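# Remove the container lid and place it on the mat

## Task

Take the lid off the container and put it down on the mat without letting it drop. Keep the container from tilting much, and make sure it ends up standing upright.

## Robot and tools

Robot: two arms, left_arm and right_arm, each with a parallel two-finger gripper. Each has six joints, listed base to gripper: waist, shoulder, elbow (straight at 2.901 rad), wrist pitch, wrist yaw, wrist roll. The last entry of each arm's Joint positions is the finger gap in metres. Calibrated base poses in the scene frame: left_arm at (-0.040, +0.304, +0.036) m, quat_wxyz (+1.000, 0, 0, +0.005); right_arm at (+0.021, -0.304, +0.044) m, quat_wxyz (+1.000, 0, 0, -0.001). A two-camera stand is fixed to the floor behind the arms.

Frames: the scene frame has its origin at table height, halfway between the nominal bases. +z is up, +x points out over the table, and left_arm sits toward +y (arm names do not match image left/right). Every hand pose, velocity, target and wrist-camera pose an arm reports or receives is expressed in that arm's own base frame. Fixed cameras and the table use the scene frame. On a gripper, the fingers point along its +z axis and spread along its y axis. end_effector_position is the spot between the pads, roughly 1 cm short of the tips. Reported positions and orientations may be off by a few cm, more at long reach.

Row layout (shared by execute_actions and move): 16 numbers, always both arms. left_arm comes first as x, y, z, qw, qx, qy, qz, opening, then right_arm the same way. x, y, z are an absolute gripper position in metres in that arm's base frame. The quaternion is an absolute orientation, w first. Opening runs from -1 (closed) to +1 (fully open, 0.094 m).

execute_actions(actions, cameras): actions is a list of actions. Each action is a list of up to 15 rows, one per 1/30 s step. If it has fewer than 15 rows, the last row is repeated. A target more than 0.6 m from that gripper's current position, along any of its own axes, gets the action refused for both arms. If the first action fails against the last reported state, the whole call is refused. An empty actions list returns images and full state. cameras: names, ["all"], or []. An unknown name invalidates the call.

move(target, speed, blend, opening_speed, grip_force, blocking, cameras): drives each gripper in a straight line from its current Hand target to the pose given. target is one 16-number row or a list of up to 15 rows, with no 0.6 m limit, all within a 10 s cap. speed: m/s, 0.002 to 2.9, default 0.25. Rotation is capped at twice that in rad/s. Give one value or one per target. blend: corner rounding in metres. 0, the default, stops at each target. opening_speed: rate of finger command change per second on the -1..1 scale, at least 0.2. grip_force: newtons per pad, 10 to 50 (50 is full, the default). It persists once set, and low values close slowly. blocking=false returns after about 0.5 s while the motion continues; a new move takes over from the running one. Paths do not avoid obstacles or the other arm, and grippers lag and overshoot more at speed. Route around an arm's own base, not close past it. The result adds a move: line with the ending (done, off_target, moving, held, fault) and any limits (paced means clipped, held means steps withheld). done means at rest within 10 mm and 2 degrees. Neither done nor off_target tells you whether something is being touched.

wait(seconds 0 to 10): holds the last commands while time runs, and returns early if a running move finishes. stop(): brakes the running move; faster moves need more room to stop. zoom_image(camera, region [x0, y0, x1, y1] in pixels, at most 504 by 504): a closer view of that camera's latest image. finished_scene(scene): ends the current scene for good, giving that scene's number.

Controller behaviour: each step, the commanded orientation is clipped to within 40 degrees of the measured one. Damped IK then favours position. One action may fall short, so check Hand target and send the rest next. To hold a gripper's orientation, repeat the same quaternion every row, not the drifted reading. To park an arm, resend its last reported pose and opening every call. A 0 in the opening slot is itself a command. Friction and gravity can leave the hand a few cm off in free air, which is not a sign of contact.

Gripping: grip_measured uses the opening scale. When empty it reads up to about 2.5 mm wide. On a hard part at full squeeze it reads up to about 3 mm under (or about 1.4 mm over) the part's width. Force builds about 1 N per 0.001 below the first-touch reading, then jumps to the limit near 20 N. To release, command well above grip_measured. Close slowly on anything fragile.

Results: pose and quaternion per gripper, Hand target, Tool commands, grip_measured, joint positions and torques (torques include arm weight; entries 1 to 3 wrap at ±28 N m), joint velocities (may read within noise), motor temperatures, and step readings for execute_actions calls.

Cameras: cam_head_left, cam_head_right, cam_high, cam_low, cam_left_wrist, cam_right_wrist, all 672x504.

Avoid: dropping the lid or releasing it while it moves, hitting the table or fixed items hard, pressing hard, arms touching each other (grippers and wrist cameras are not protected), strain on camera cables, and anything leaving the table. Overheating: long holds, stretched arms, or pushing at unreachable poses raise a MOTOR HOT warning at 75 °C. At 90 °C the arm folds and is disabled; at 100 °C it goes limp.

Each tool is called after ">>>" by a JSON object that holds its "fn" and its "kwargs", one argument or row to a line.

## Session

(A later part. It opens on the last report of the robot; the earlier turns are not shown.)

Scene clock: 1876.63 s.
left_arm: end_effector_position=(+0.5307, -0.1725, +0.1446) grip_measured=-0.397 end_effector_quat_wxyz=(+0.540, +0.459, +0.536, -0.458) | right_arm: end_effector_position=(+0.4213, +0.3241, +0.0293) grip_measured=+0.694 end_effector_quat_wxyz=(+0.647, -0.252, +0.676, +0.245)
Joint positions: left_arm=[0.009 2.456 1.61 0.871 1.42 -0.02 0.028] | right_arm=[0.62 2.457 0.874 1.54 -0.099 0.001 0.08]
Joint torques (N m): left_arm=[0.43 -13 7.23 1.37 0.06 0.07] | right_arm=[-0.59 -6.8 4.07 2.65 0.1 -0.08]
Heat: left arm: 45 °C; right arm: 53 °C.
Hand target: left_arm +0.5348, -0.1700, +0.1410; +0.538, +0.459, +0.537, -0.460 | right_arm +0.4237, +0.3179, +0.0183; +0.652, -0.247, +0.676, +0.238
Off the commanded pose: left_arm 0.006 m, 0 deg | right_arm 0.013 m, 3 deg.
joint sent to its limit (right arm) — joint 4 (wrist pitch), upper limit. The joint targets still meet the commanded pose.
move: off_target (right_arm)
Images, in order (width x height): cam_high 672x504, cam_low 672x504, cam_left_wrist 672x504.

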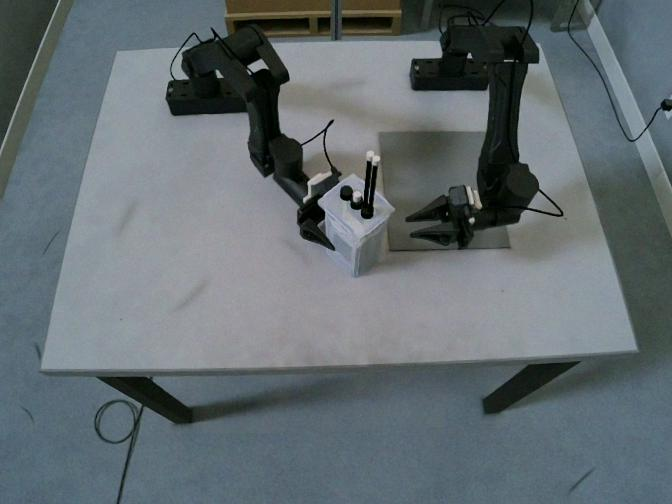

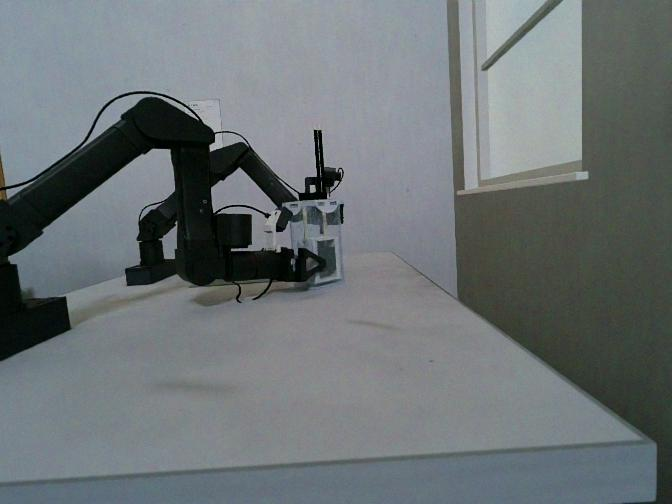

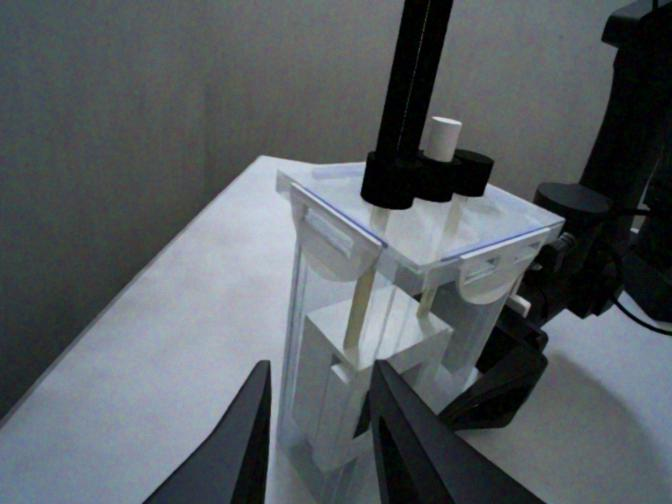

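>>> {"fn": "move", "kwargs": {
  "target": [0.533,-0.183,0.148,0.5377,0.4592,0.5377,-0.4592,-0.4,0.424,0.318,0.018,0.6645,-0.2418,0.6645,0.2418,0.3],
  "speed": 0.06,
  "cameras": ["cam_left_wrist","cam_low"]
}}

>>> {"fn": "zoom_image", "kwargs": {
  "camera": "cam_left_wrist",
  "region": [260, 150, 510, 400]
}}

>>> {"fn": "zoom_image", "kwargs": {
  "camera": "cam_low",
  "region": [240, 140, 360, 260]
}}

Scene clock: 1926.97 s.
left_arm: end_effector_position=(+0.5298, -0.1820, +0.1425) grip_measured=-0.397 end_effector_quat_wxyz=(+0.534, +0.456, +0.540, -0.464) | right_arm: end_effector_position=(+0.4213, +0.3241, +0.0293) grip_measured=+0.694 end_effector_quat_wxyz=(+0.647, -0.252, +0.676, +0.245)
Joint positions: left_arm=[-0.01 2.456 1.61 0.849 1.407 -0.018 0.028] | right_arm=[0.62 2.457 0.874 1.54 -0.099 0.001 0.08]
Joint torques (N m): left_arm=[-0.31 -14.86 6.37 1.42 -0.03 0.1] | right_arm=[-0.61 -6.91 3.89 2.66 0.12 -0.1]
Motor temperatures (°C): left_arm=[30 41 41 40 27 27 26] | right_arm=[27 35 31 54 29 28 32]
Heat: left arm: 41 °C; right arm: 54 °C.
Hand target: left_arm +0.5329, -0.1829, +0.1480; +0.538, +0.459, +0.538, -0.459 | right_arm +0.4237, +0.3179, +0.0183; +0.652, -0.247, +0.676, +0.238
Off the commanded pose: left_arm 0.006 m, 1 deg | right_arm 0.013 m, 3 deg.
joint sent to its limit (right arm) — joint 4 (wrist pitch), upper limit. The joint targets still meet the commanded pose.
move: off_target (right_arm)
Images, in order (width x height): cam_low 672x504, cam_left_wrist 672x504.

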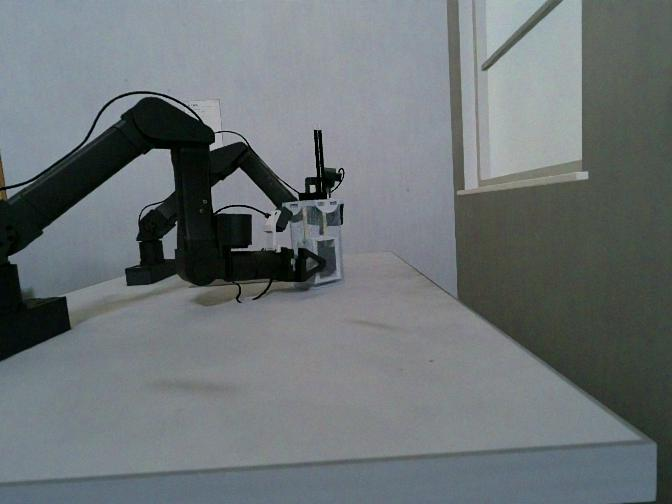

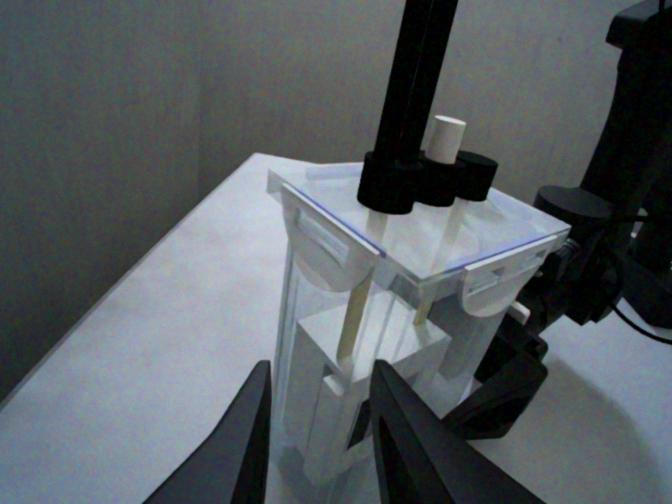

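Scaled by 2.016 from the camera's 672x504 image, which has a finer 960x720 frame.

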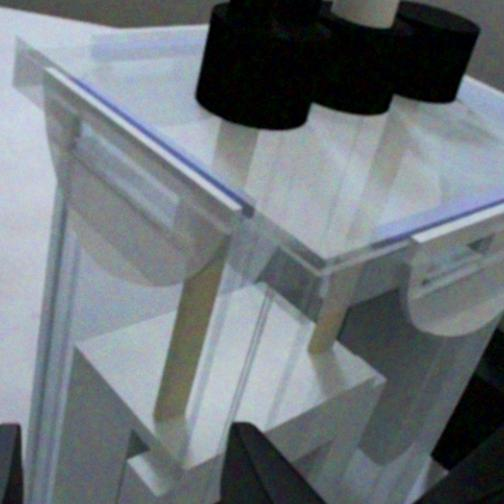

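Scaled by 4.200.

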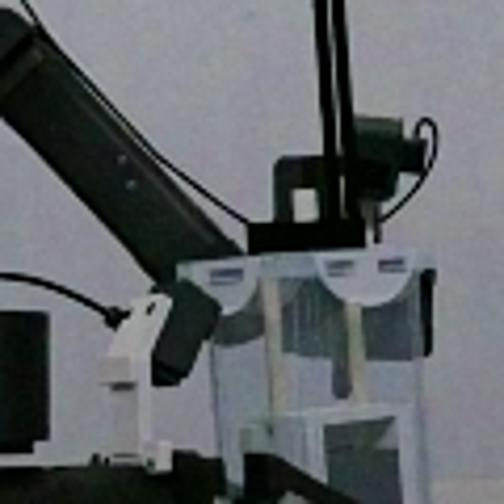

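>>> {"fn": "move", "kwargs": {
  "target": [0.535,-0.188,0.162,0.5377,0.4592,0.5377,-0.4592,-0.4,0.424,0.318,0.018,0.6645,-0.2418,0.6645,0.2418,0.3],
  "speed": 0.06,
  "cameras": ["cam_left_wrist","cam_low"]
}}

>>> {"fn": "zoom_image", "kwargs": {
  "camera": "cam_left_wrist",
  "region": [260, 150, 510, 400]
}}

>>> {"fn": "zoom_image", "kwargs": {
  "camera": "cam_low",
  "region": [270, 180, 350, 260]
}}

Scene clock: 1938.77 s.
left_arm: end_effector_position=(+0.5316, -0.1852, +0.1415) grip_measured=-0.397 end_effector_quat_wxyz=(+0.528, +0.449, +0.548, -0.468) | right_arm: end_effector_position=(+0.4213, +0.3241, +0.0293) grip_measured=+0.694 end_effector_quat_wxyz=(+0.647, -0.252, +0.676, +0.245)
Joint positions: left_arm=[-0.016 2.456 1.618 0.815 1.396 -0.017 0.028] | right_arm=[0.62 2.457 0.874 1.54 -0.099 0.001 0.08]
Joint torques (N m): left_arm=[-0.27 -16.84 7.09 1.39 -0.01 0.09] | right_arm=[-0.66 -6.97 3.86 2.67 0.09 -0.06]
Heat: left arm: 41 °C; right arm: 54 °C.
Hand target: left_arm +0.5344, -0.1878, +0.1619; +0.538, +0.458, +0.537, -0.460 | right_arm +0.4237, +0.3179, +0.0183; +0.652, -0.247, +0.676, +0.238
Off the commanded pose: left_arm 0.021 m, 2 deg | right_arm 0.013 m, 3 deg.
joint sent to its limit (right arm) — joint 4 (wrist pitch), upper limit. The joint targets still meet the commanded pose.
move: off_target (left_arm, right_arm)
Images, in order (width x height): cam_low 672x504, cam_left_wrist 672x504.

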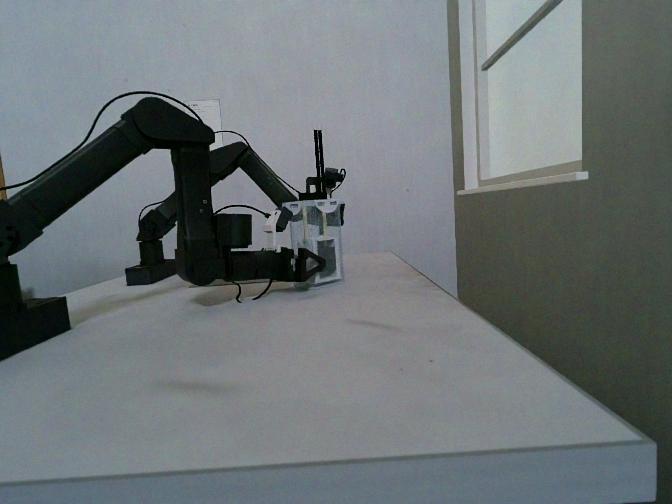

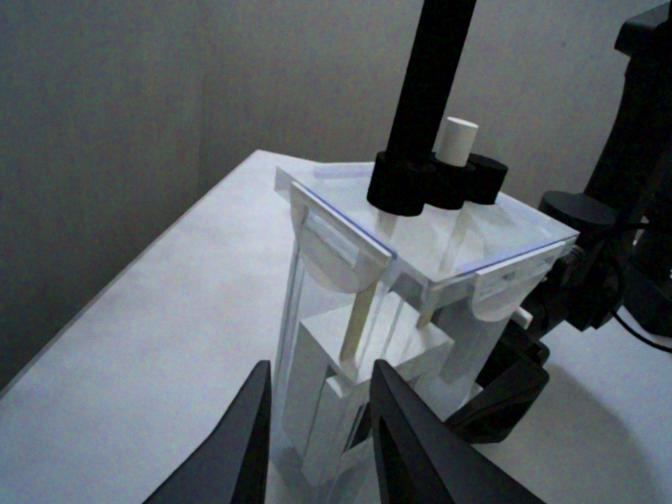

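Scaled by 2.016 from the camera's 672x504 image, which has a finer 960x720 frame.

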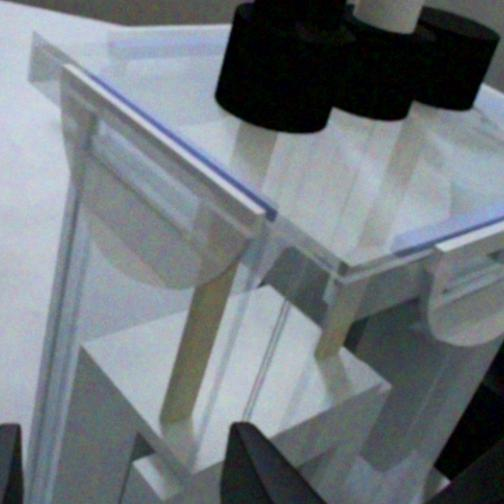

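Scaled by 6.300.

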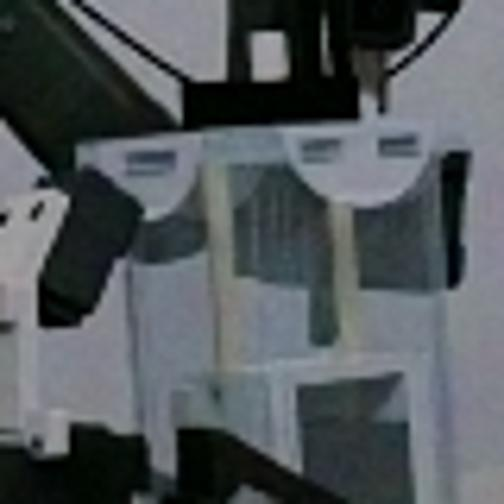

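>>> {"fn": "move", "kwargs": {
  "target": [0.535,-0.184,0.178,0.5377,0.4592,0.5377,-0.4592,-0.4,0.424,0.318,0.018,0.6645,-0.2418,0.6645,0.2418,0.3],
  "speed": 0.06
}}

>>> {"fn": "move", "kwargs": {
  "target": [0.535,-0.186,0.163,0.5377,0.4592,0.5377,-0.4592,-0.4,0.424,0.318,0.018,0.6645,-0.2418,0.6645,0.2418,0.3],
  "speed": 0.06,
  "cameras": ["cam_left_wrist","cam_low"]
}}

>>> {"fn": "zoom_image", "kwargs": {
  "camera": "cam_left_wrist",
  "region": [260, 150, 510, 400]
}}

>>> {"fn": "zoom_image", "kwargs": {
  "camera": "cam_low",
  "region": [270, 180, 350, 260]
}}

Scene clock: 1952.60 s.
left_arm: end_effector_position=(+0.5327, -0.1852, +0.1533) grip_measured=-0.397 end_effector_quat_wxyz=(+0.525, +0.447, +0.551, -0.471) | right_arm: end_effector_position=(+0.4213, +0.3241, +0.0293) grip_measured=+0.694 end_effector_quat_wxyz=(+0.647, -0.252, +0.676, +0.245)
Joint positions: left_arm=[-0.016 2.432 1.632 0.771 1.396 -0.02 0.028] | right_arm=[0.62 2.457 0.874 1.54 -0.099 0.001 0.08]
Joint torques (N m): left_arm=[0.13 -17.54 7.23 1.45 0.06 0.11] | right_arm=[-0.62 -6.93 4.03 2.7 0.11 -0.11]
Heat: left arm: 43 °C; right arm: 54 °C.
Hand target: left_arm +0.5344, -0.1839, +0.1778; +0.538, +0.459, +0.537, -0.460 | right_arm +0.4237, +0.3179, +0.0183; +0.652, -0.247, +0.676, +0.238
Off the commanded pose: left_arm 0.025 m, 3 deg | right_arm 0.013 m, 3 deg.
joint sent to its limit (right arm) — joint 4 (wrist pitch), upper limit. The joint targets still meet the commanded pose.
move: off_target (left_arm, right_arm)

Scene clock: 1953.40 s.
left_arm: end_effector_position=(+0.5327, -0.1852, +0.1533) grip_measured=-0.397 end_effector_quat_wxyz=(+0.527, +0.448, +0.549, -0.469) | right_arm: end_effector_position=(+0.4213, +0.3241, +0.0293) grip_measured=+0.694 end_effector_quat_wxyz=(+0.647, -0.252, +0.676, +0.245)
Joint positions: left_arm=[-0.016 2.432 1.632 0.771 1.396 -0.013 0.028] | right_arm=[0.62 2.457 0.874 1.54 -0.099 0.001 0.08]
Joint torques (N m): left_arm=[-0.05 -15.23 6.5 1.78 0.02 0.17] | right_arm=[-0.64 -7.05 3.82 2.7 0.11 -0.07]
Heat: left arm: 43 °C; right arm: 54 °C.
Hand target: left_arm +0.5348, -0.1859, +0.1630; +0.538, +0.459, +0.538, -0.459 | right_arm +0.4237, +0.3179, +0.0183; +0.652, -0.247, +0.676, +0.238
Off the commanded pose: left_arm 0.010 m, 2 deg | right_arm 0.013 m, 3 deg.
joint sent to its limit (right arm) — joint 4 (wrist pitch), upper limit. The joint targets still meet the commanded pose.
move: off_target (right_arm)
Images, in order (width x height): cam_low 672x504, cam_left_wrist 672x504.

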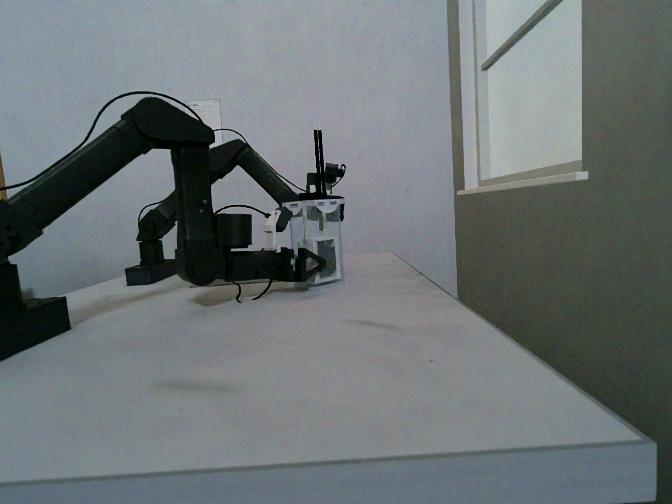

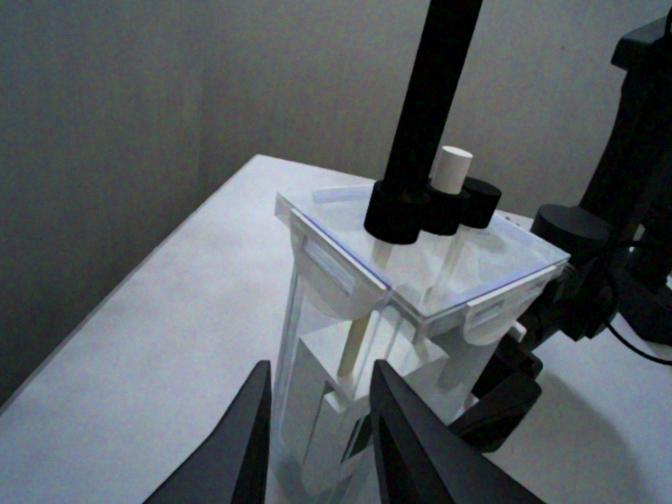

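Scaled by 2.016 from the camera's 672x504 image, which has a finer 960x720 frame.

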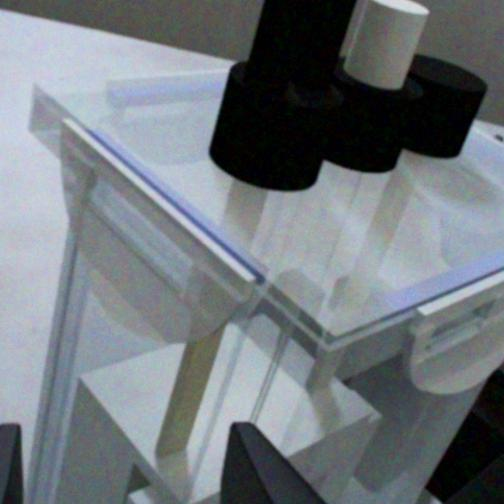

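Scaled by 6.300.

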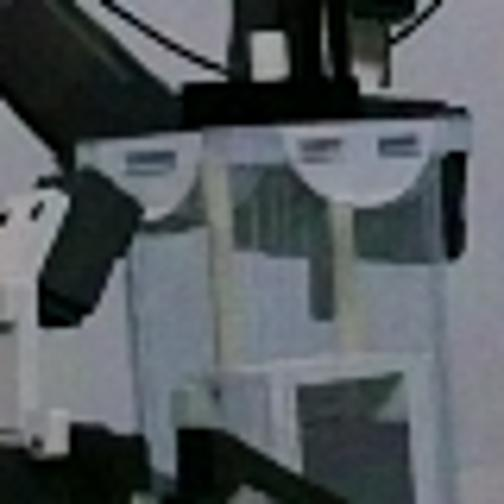

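>>> {"fn": "move", "kwargs": {
  "target": [0.541,-0.204,0.154,0.5377,0.4592,0.5377,-0.4592,-0.4,0.424,0.318,0.018,0.6645,-0.2418,0.6645,0.2418,0.3],
  "speed": 0.05,
  "cameras": ["cam_left_wrist","cam_low"]
}}

>>> {"fn": "zoom_image", "kwargs": {
  "camera": "cam_left_wrist",
  "region": [280, 200, 480, 400]
}}

>>> {"fn": "zoom_image", "kwargs": {
  "camera": "cam_low",
  "region": [270, 180, 350, 260]
}}

Scene clock: 1987.37 s.
left_arm: end_effector_position=(+0.5355, -0.2036, +0.1546) grip_measured=-0.397 end_effector_quat_wxyz=(+0.530, +0.454, +0.544, -0.467) | right_arm: end_effector_position=(+0.4213, +0.3241, +0.0293) grip_measured=+0.694 end_effector_quat_wxyz=(+0.647, -0.252, +0.676, +0.245)
Joint positions: left_arm=[-0.052 2.447 1.66 0.771 1.366 -0.01 0.028] | right_arm=[0.62 2.457 0.874 1.54 -0.099 0.001 0.08]
Joint torques (N m): left_arm=[0.24 -13.01 7.42 1.7 0.02 0.14] | right_arm=[-0.72 -6.84 3.95 2.72 0.13 -0.06]
Heat: left arm: 43 °C; right arm: 54 °C.
Hand target: left_arm +0.5407, -0.2040, +0.1540; +0.538, +0.459, +0.538, -0.459 | right_arm +0.4237, +0.3179, +0.0183; +0.652, -0.247, +0.676, +0.238
Off the commanded pose: left_arm 0.006 m, 2 deg | right_arm 0.013 m, 3 deg.
joint sent to its limit (right arm) — joint 4 (wrist pitch), upper limit. The joint targets still meet the commanded pose.
move: off_target (right_arm)
Images, in order (width x height): cam_low 672x504, cam_left_wrist 672x504.

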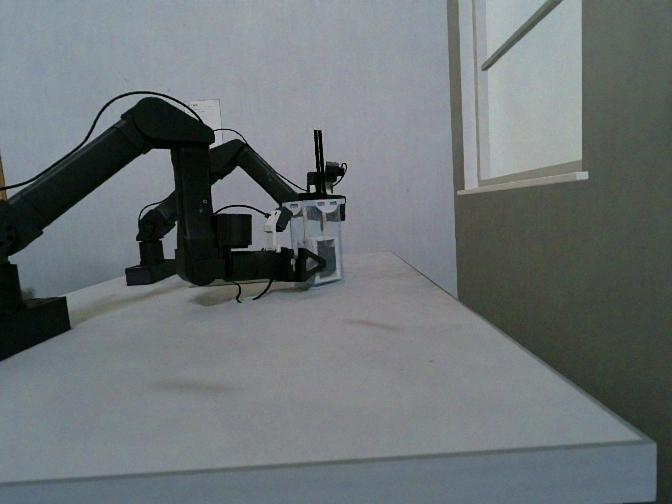

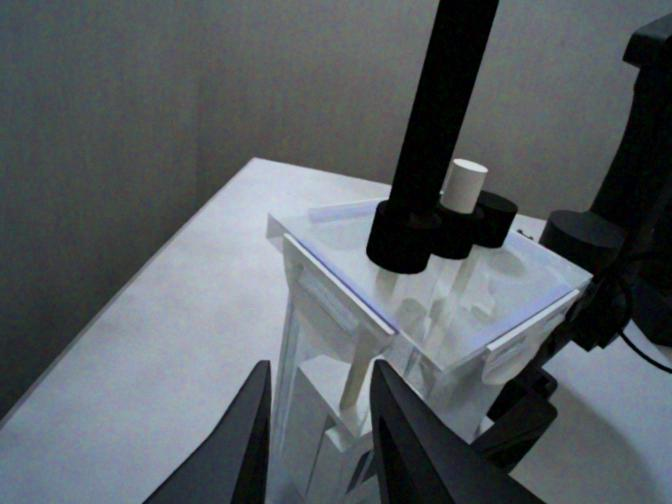

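Scaled by 2.520 from the camera's 672x504 image, which has a finer 960x720 frame.

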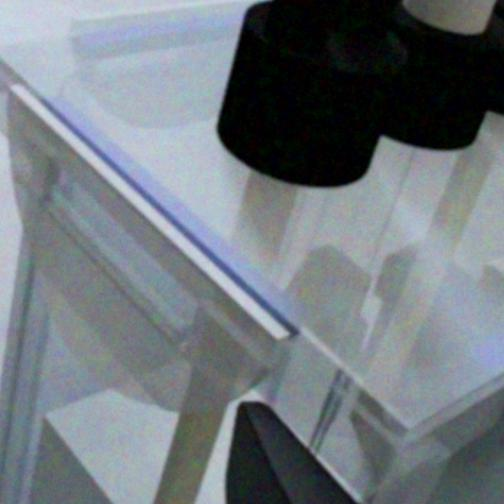

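Scaled by 6.300.

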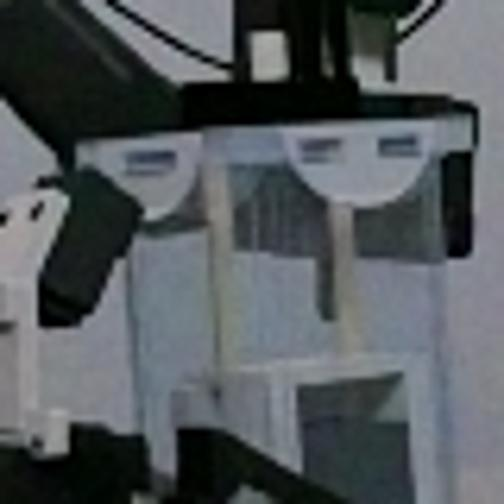

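>>> {"fn": "move", "kwargs": {
  "target": [0.533,-0.2105,0.149,0.5377,0.4592,0.5377,-0.4592,-0.4,0.424,0.318,0.018,0.6645,-0.2418,0.6645,0.2418,0.3],
  "speed": 0.05,
  "cameras": ["cam_left_wrist"]
}}

>>> {"fn": "zoom_image", "kwargs": {
  "camera": "cam_left_wrist",
  "region": [280, 200, 480, 400]
}}

Scene clock: 2020.63 s.
left_arm: end_effector_position=(+0.5350, -0.2077, +0.1547) grip_measured=-0.397 end_effector_quat_wxyz=(+0.536, +0.458, +0.539, -0.461) | right_arm: end_effector_position=(+0.4213, +0.3241, +0.0293) grip_measured=+0.694 end_effector_quat_wxyz=(+0.647, -0.252, +0.676, +0.245)
Joint positions: left_arm=[-0.06 2.447 1.653 0.792 1.354 -0.005 0.028] | right_arm=[0.62 2.457 0.874 1.54 -0.099 0.001 0.08]
Joint torques (N m): left_arm=[-0.28 -14.48 4.11 1.82 -0.05 0.14] | right_arm=[-0.61 -7.05 3.89 2.69 0.07 -0.06]
Motor temperatures (°C): left_arm=[30 48 40 37 27 27 26] | right_arm=[27 35 31 54 28 28 32]
Heat: left arm: 48 °C; right arm: 54 °C.
Hand target: left_arm +0.5330, -0.2105, +0.1491; +0.537, +0.460, +0.538, -0.459 | right_arm +0.4237, +0.3179, +0.0183; +0.652, -0.247, +0.676, +0.238
Off the commanded pose: left_arm 0.007 m, 0 deg | right_arm 0.013 m, 3 deg.
joint sent to its limit (right arm) — joint 4 (wrist pitch), upper limit. The joint targets still meet the commanded pose.
move: off_target (right_arm)
Images, in order (width x height): cam_left_wrist 672x504.

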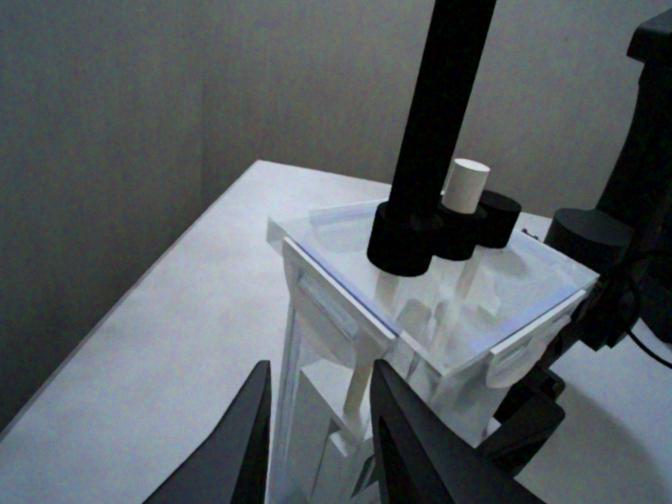

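Scaled by 2.520 from the camera's 672x504 image, which has a finer 960x720 frame.

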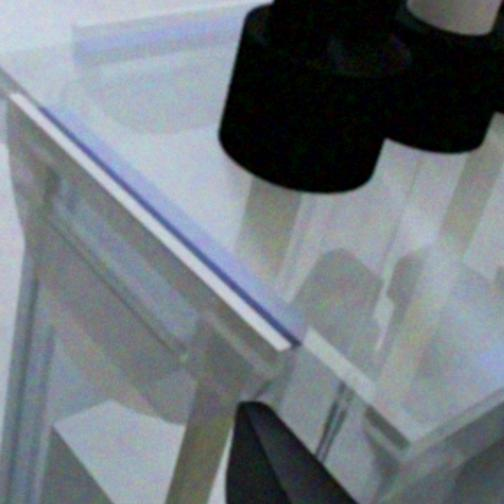

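>>> {"fn": "move", "kwargs": {
  "target": [0.525,-0.2085,0.146,0.5377,0.4592,0.5377,-0.4592,-0.4,0.424,0.318,0.018,0.6645,-0.2418,0.6645,0.2418,0.3],
  "speed": 0.05,
  "cameras": ["cam_left_wrist"]
}}

>>> {"fn": "zoom_image", "kwargs": {
  "camera": "cam_left_wrist",
  "region": [280, 200, 480, 400]
}}

Scene clock: 2029.80 s.
left_arm: end_effector_position=(+0.5280, -0.2072, +0.1414) grip_measured=-0.397 end_effector_quat_wxyz=(+0.532, +0.453, +0.544, -0.464) | right_arm: end_effector_position=(+0.4213, +0.3241, +0.0293) grip_measured=+0.694 end_effector_quat_wxyz=(+0.647, -0.252, +0.676, +0.245)
Joint positions: left_arm=[-0.06 2.447 1.599 0.829 1.351 -0.004 0.028] | right_arm=[0.62 2.457 0.874 1.54 -0.099 0.001 0.08]
Joint torques (N m): left_arm=[-0.31 -15.83 4.15 1.79 0 0.1] | right_arm=[-0.62 -6.91 3.89 2.65 0.11 -0.06]
Heat: left arm: 49 °C; right arm: 54 °C.
Hand target: left_arm +0.5250, -0.2085, +0.1460; +0.537, +0.459, +0.538, -0.459 | right_arm +0.4237, +0.3179, +0.0183; +0.652, -0.247, +0.676, +0.238
Off the commanded pose: left_arm 0.006 m, 1 deg | right_arm 0.013 m, 3 deg.
joint sent to its limit (right arm) — joint 4 (wrist pitch), upper limit. The joint targets still meet the commanded pose.
move: off_target (right_arm)
Images, in order (width x height): cam_left_wrist 672x504.

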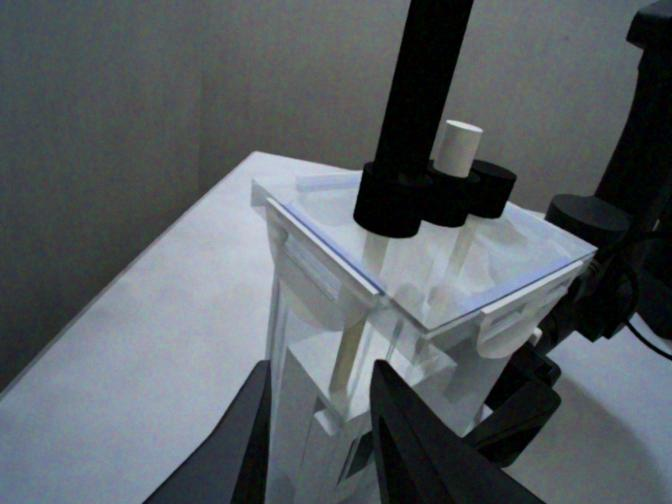

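Scaled by 2.520 from the camera's 672x504 image, which has a finer 960x720 frame.

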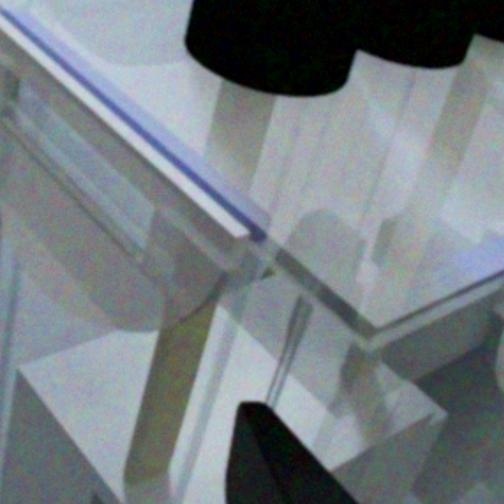

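>>> {"fn": "move", "kwargs": {
  "target": [0.5367,-0.2214,0.149,0.5377,0.4592,0.5377,-0.4592,-0.4,0.424,0.318,0.018,0.6645,-0.2418,0.6645,0.2418,0.3],
  "speed": 0.05,
  "cameras": ["cam_left_wrist","cam_low"]
}}

>>> {"fn": "zoom_image", "kwargs": {
  "camera": "cam_left_wrist",
  "region": [280, 200, 480, 400]
}}

>>> {"fn": "zoom_image", "kwargs": {
  "camera": "cam_low",
  "region": [270, 180, 350, 260]
}}

Scene clock: 2050.80 s.
left_arm: end_effector_position=(+0.5352, -0.2138, +0.1495) grip_measured=-0.398 end_effector_quat_wxyz=(+0.541, +0.454, +0.542, -0.455) | right_arm: end_effector_position=(+0.4216, +0.3241, +0.0292) grip_measured=+0.694 end_effector_quat_wxyz=(+0.647, -0.252, +0.676, +0.245)
Joint positions: left_arm=[-0.074 2.45 1.633 0.819 1.322 -0.004 0.028] | right_arm=[0.62 2.458 0.875 1.54 -0.099 0.001 0.08]
Joint torques (N m): left_arm=[-0.99 -13.14 7.45 1.51 0.04 0.05] | right_arm=[-0.53 -6.87 3.89 2.7 0.08 -0.07]
Heat: left arm: 52 °C; right arm: 54 °C.
Hand target: left_arm +0.5364, -0.2213, +0.1490; +0.538, +0.459, +0.538, -0.459 | right_arm +0.4237, +0.3180, +0.0183; +0.652, -0.247, +0.676, +0.238
Off the commanded pose: left_arm 0.008 m, 1 deg | right_arm 0.013 m, 3 deg.
joint sent to its limit (right arm) — joint 4 (wrist pitch), upper limit. The joint targets still meet the commanded pose.
move: off_target (right_arm)
Images, in order (width x height): cam_low 672x504, cam_left_wrist 672x504.

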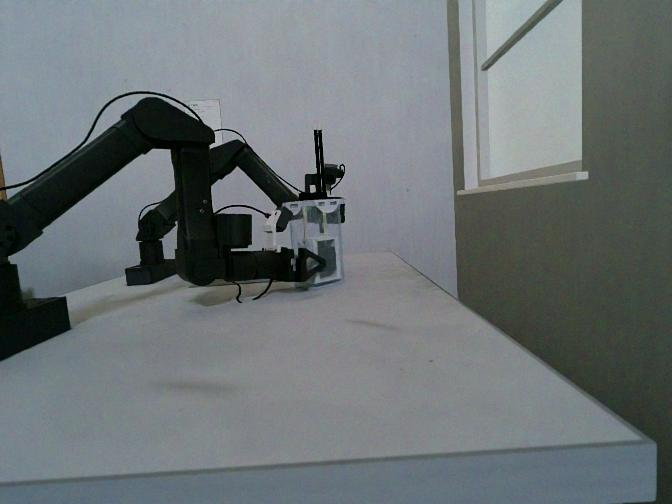

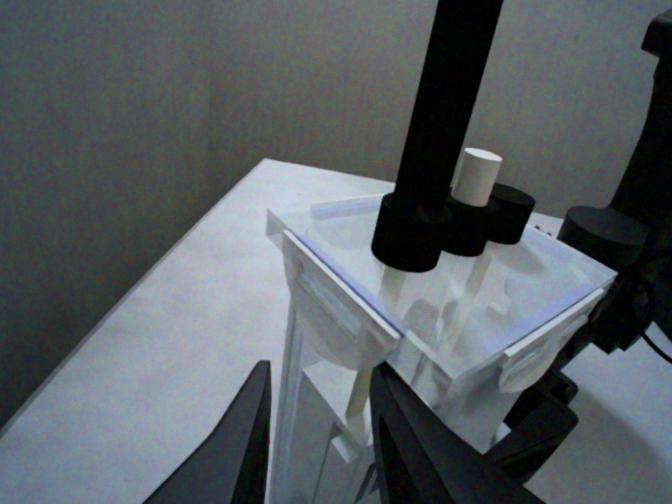

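Scaled by 2.520 from the camera's 672x504 image, which has a finer 960x720 frame.

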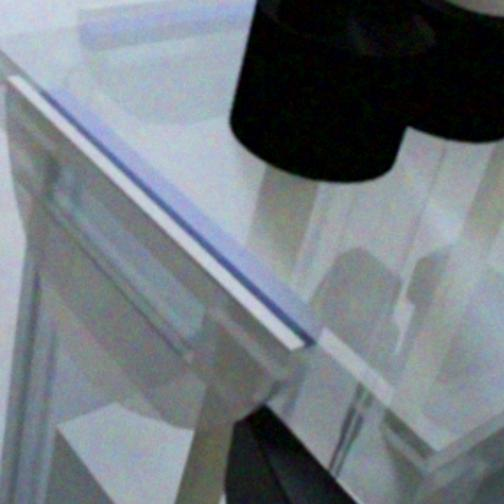

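Scaled by 6.300.

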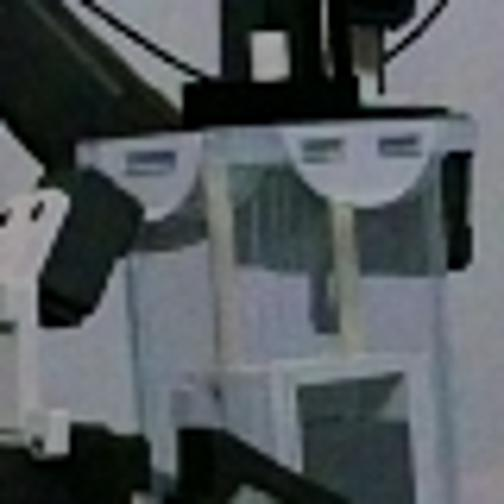

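>>> {"fn": "move", "kwargs": {
  "target": [0.5400,-0.2300,0.151,0.5377,0.4592,0.5377,-0.4592,-0.4,0.424,0.318,0.018,0.6645,-0.2418,0.6645,0.2418,0.3],
  "speed": 0.05,
  "cameras": ["cam_left_wrist"]
}}

>>> {"fn": "zoom_image", "kwargs": {
  "camera": "cam_left_wrist",
  "region": [280, 200, 480, 400]
}}

Scene clock: 2062.30 s.
left_arm: end_effector_position=(+0.5383, -0.2178, +0.1511) grip_measured=-0.398 end_effector_quat_wxyz=(+0.540, +0.454, +0.542, -0.456) | right_arm: end_effector_position=(+0.4228, +0.3233, +0.0297) grip_measured=+0.694 end_effector_quat_wxyz=(+0.648, -0.246, +0.678, +0.246)
Joint positions: left_arm=[-0.081 2.458 1.658 0.8 1.317 -0.004 0.028] | right_arm=[0.62 2.458 0.877 1.54 -0.091 0.01 0.08]
Joint torques (N m): left_arm=[-1.87 -13.33 7.64 1.56 -0.09 0.03] | right_arm=[-0.64 -7.13 3.73 2.68 0 -0.18]
Heat: left arm: 48 °C; right arm: 54 °C.
Hand target: left_arm +0.5394, -0.2299, +0.1511; +0.538, +0.459, +0.538, -0.459 | right_arm +0.4238, +0.3180, +0.0183; +0.652, -0.247, +0.677, +0.238
Off the commanded pose: left_arm 0.012 m, 1 deg | right_arm 0.013 m, 3 deg.
joint sent to its limit (right arm) — joint 4 (wrist pitch), upper limit. The joint targets still meet the commanded pose.
move: off_target (left_arm, right_arm)
Images, in order (width x height): cam_left_wrist 672x504.

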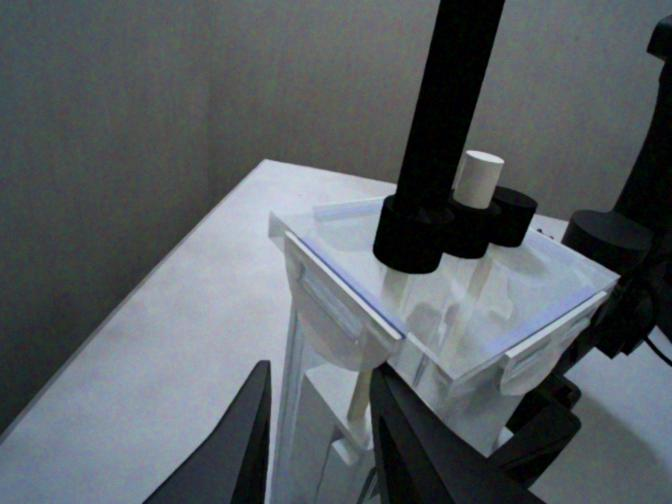

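Scaled by 2.520 from the camera's 672x504 image, which has a finer 960x720 frame.

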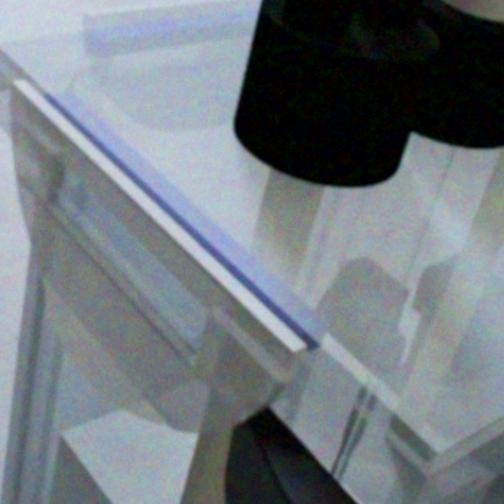

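>>> {"fn": "move", "kwargs": {
  "target": [0.5580,-0.2080,0.156,0.5377,0.4592,0.5377,-0.4592,-0.4,0.424,0.318,0.018,0.6645,-0.2418,0.6645,0.2418,0.3],
  "speed": 0.05,
  "cameras": ["cam_left_wrist"]
}}

>>> {"fn": "zoom_image", "kwargs": {
  "camera": "cam_left_wrist",
  "region": [260, 200, 460, 400]
}}

Scene clock: 2078.53 s.
left_arm: end_effector_position=(+0.5431, -0.2152, +0.1511) grip_measured=-0.398 end_effector_quat_wxyz=(+0.521, +0.467, +0.532, -0.476) | right_arm: end_effector_position=(+0.4245, +0.3223, +0.0298) grip_measured=+0.694 end_effector_quat_wxyz=(+0.649, -0.243, +0.679, +0.243)
Joint positions: left_arm=[-0.071 2.51 1.766 0.727 1.39 -0.004 0.028] | right_arm=[0.62 2.459 0.88 1.54 -0.081 0.011 0.08]
Joint torques (N m): left_arm=[0.95 -14.24 8.25 1.55 -0.3 0.03] | right_arm=[-0.73 -7.09 3.47 2.69 -0.08 -0.18]
Heat: left arm: 49 °C; right arm: 54 °C.
Hand target: left_arm +0.5569, -0.2076, +0.1561; +0.538, +0.459, +0.538, -0.459 | right_arm +0.4238, +0.3180, +0.0183; +0.652, -0.246, +0.677, +0.238
Off the commanded pose: left_arm 0.017 m, 3 deg | right_arm 0.013 m, 2 deg.
joint sent to its limit (right arm) — joint 4 (wrist pitch), upper limit. The joint targets still meet the commanded pose.
move: off_target (left_arm, right_arm)
Images, in order (width x height): cam_left_wrist 672x504.

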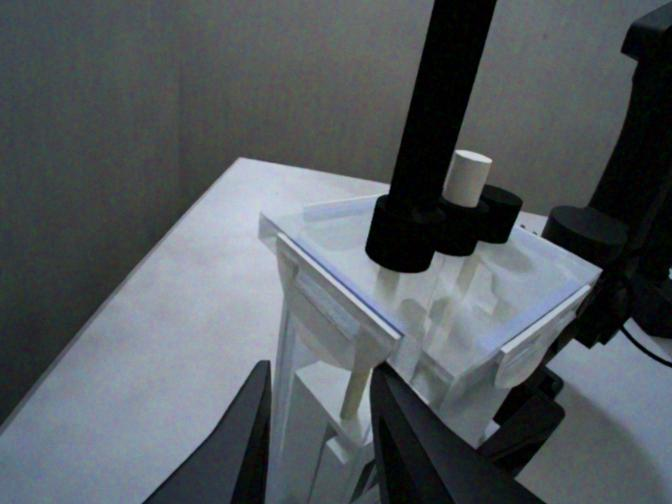

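Scaled by 2.520 from the camera's 672x504 image, which has a finer 960x720 frame.

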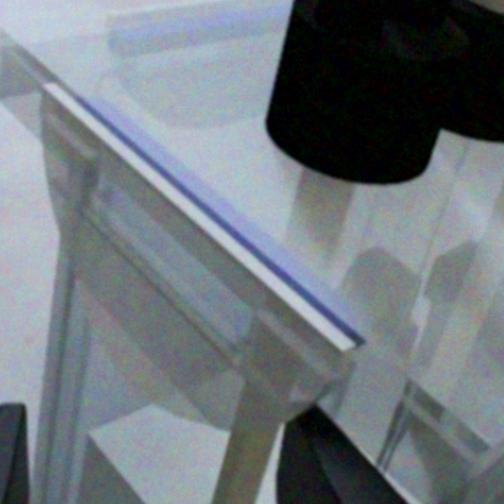

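>>> {"fn": "move", "kwargs": {
  "target": [0.5680,-0.2000,0.160,0.5377,0.4592,0.5377,-0.4592,-0.4,0.424,0.318,0.018,0.6645,-0.2418,0.6645,0.2418,0.3],
  "speed": 0.05,
  "cameras": ["cam_left_wrist","cam_high"]
}}

>>> {"fn": "zoom_image", "kwargs": {
  "camera": "cam_left_wrist",
  "region": [260, 200, 460, 400]
}}

Scene clock: 2089.63 s.
left_arm: end_effector_position=(+0.5633, -0.1989, +0.1648) grip_measured=-0.398 end_effector_quat_wxyz=(+0.541, +0.463, +0.533, -0.457) | right_arm: end_effector_position=(+0.4248, +0.3221, +0.0293) grip_measured=+0.694 end_effector_quat_wxyz=(+0.650, -0.245, +0.678, +0.239)
Joint positions: left_arm=[-0.04 2.535 1.86 0.692 1.376 -0.005 0.028] | right_arm=[0.62 2.461 0.881 1.54 -0.079 0.002 0.08]
Joint torques (N m): left_arm=[-0.13 -13.96 7.54 1.42 -0.07 0.05] | right_arm=[-0.53 -7.3 3.43 2.7 -0.14 -0.08]
Heat: left arm: 49 °C; right arm: 54 °C.
Hand target: left_arm +0.5678, -0.1998, +0.1601; +0.538, +0.459, +0.538, -0.459 | right_arm +0.4239, +0.3181, +0.0184; +0.652, -0.246, +0.676, +0.238
Off the commanded pose: left_arm 0.007 m, 1 deg | right_arm 0.012 m, 2 deg.
joint sent to its limit (right arm) — joint 4 (wrist pitch), upper limit. The joint targets still meet the commanded pose.
move: off_target (right_arm)
Images, in order (width x height): cam_high 672x504, cam_left_wrist 672x504.

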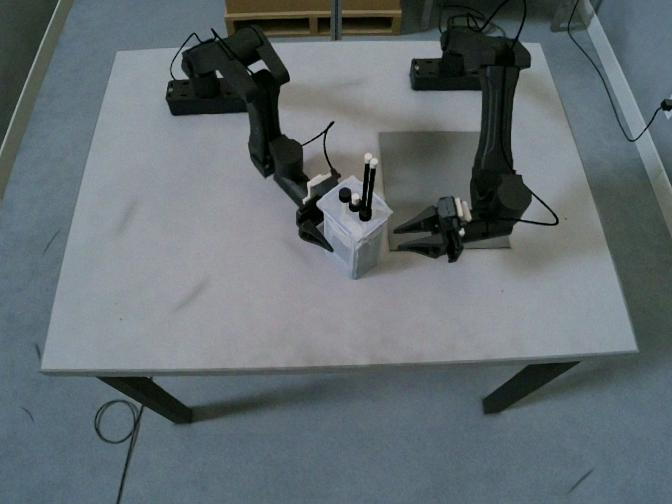

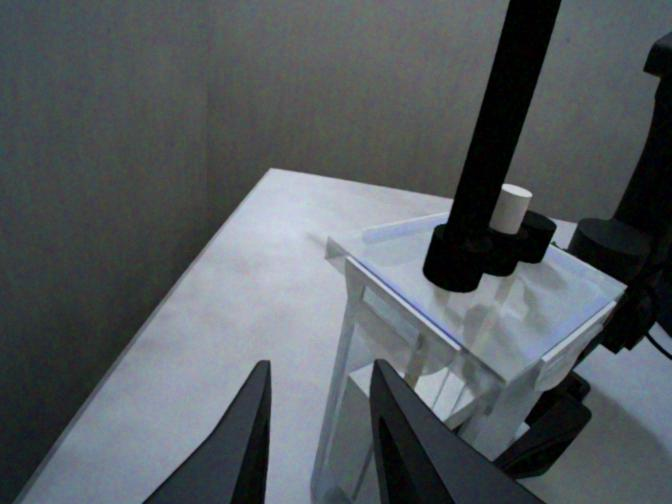

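Scaled by 2.520 from the camera's 672x504 image, which has a finer 960x720 frame.

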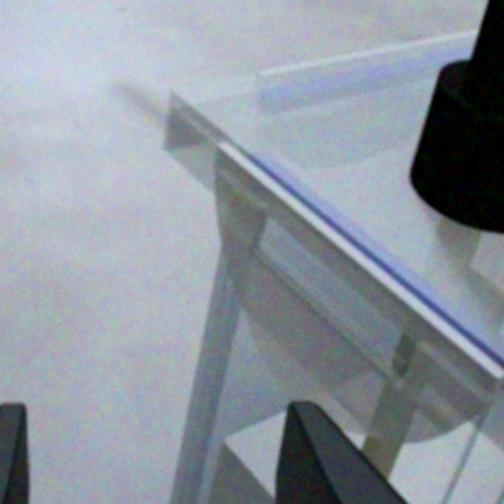

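>>> {"fn": "zoom_image", "kwargs": {
  "camera": "cam_left_wrist",
  "region": [320, 220, 480, 380]
}}

>>> {"fn": "zoom_image", "kwargs": {
  "camera": "cam_high",
  "region": [310, 170, 410, 270]
}}

Scaled by 3.150 from the camera's 672x504 image, which has a finer 960x720 frame.

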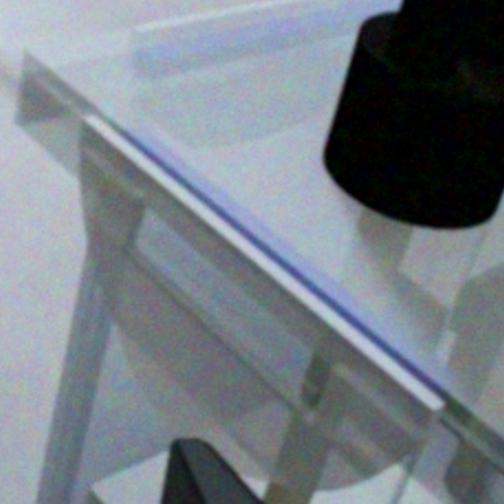

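Scaled by 5.040.

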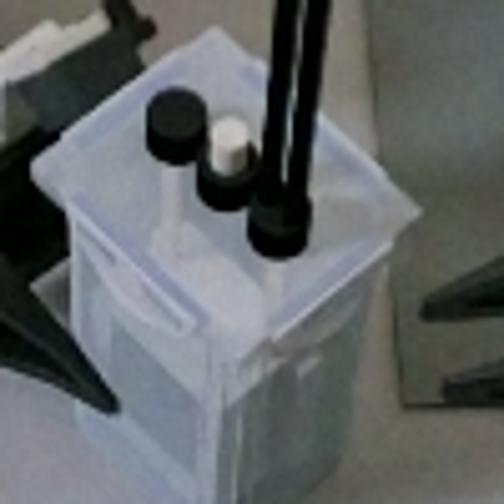

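>>> {"fn": "move", "kwargs": {
  "target": [
    [0.551,-0.180,0.158,0.5377,0.4592,0.5377,-0.4592,-0.4,0.424,0.318,0.018,0.6645,-0.2418,0.6645,0.2418,0.3],
    [0.524,-0.198,0.148,0.5377,0.4592,0.5377,-0.4592,-0.4,0.424,0.318,0.018,0.6645,-0.2418,0.6645,0.2418,0.3]
  ],
  "speed": 0.08,
  "cameras": ["cam_left_wrist"]
}}

>>> {"fn": "zoom_image", "kwargs": {
  "camera": "cam_left_wrist",
  "region": [260, 200, 460, 400]
}}

Scene clock: 2162.70 s.
left_arm: end_effector_position=(+0.5260, -0.1988, +0.1317) grip_measured=-0.398 end_effector_quat_wxyz=(+0.526, +0.453, +0.547, -0.468) | right_arm: end_effector_position=(+0.4248, +0.3221, +0.0293) grip_measured=+0.694 end_effector_quat_wxyz=(+0.650, -0.245, +0.678, +0.239)
Joint positions: left_arm=[-0.043 2.461 1.591 0.827 1.376 0.007 0.028] | right_arm=[0.62 2.461 0.881 1.54 -0.079 0.002 0.08]
Joint torques (N m): left_arm=[0.18 -17.95 3.75 1.77 -0.02 -0.03] | right_arm=[-0.61 -7.16 3.28 2.73 -0.11 -0.07]
Motor temperatures (°C): left_arm=[30 46 39 36 27 27 26] | right_arm=[27 35 31 55 28 28 32]
Heat: left arm: 46 °C; right arm: 55 °C.
Hand target: left_arm +0.5240, -0.1981, +0.1477; +0.537, +0.459, +0.538, -0.459 | right_arm +0.4239, +0.3181, +0.0184; +0.652, -0.246, +0.676, +0.238
Off the commanded pose: left_arm 0.016 m, 2 deg | right_arm 0.012 m, 2 deg.
joint sent to its limit (right arm) — joint 4 (wrist pitch), upper limit. The joint targets still meet the commanded pose.
move: off_target (left_arm, right_arm)
Images, in order (width x height): cam_left_wrist 672x504.

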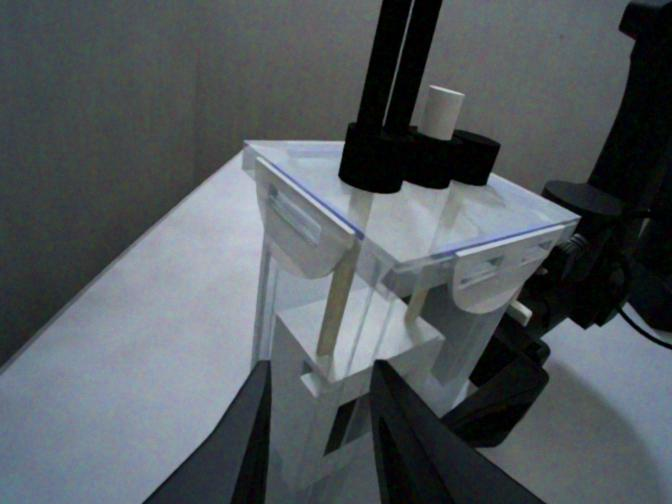

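Scaled by 2.520 from the camera's 672x504 image, which has a finer 960x720 frame.

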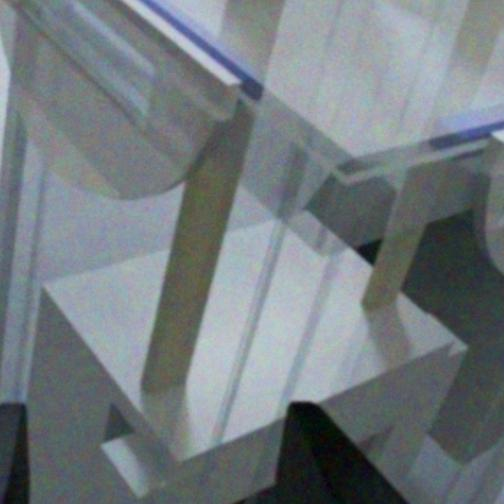

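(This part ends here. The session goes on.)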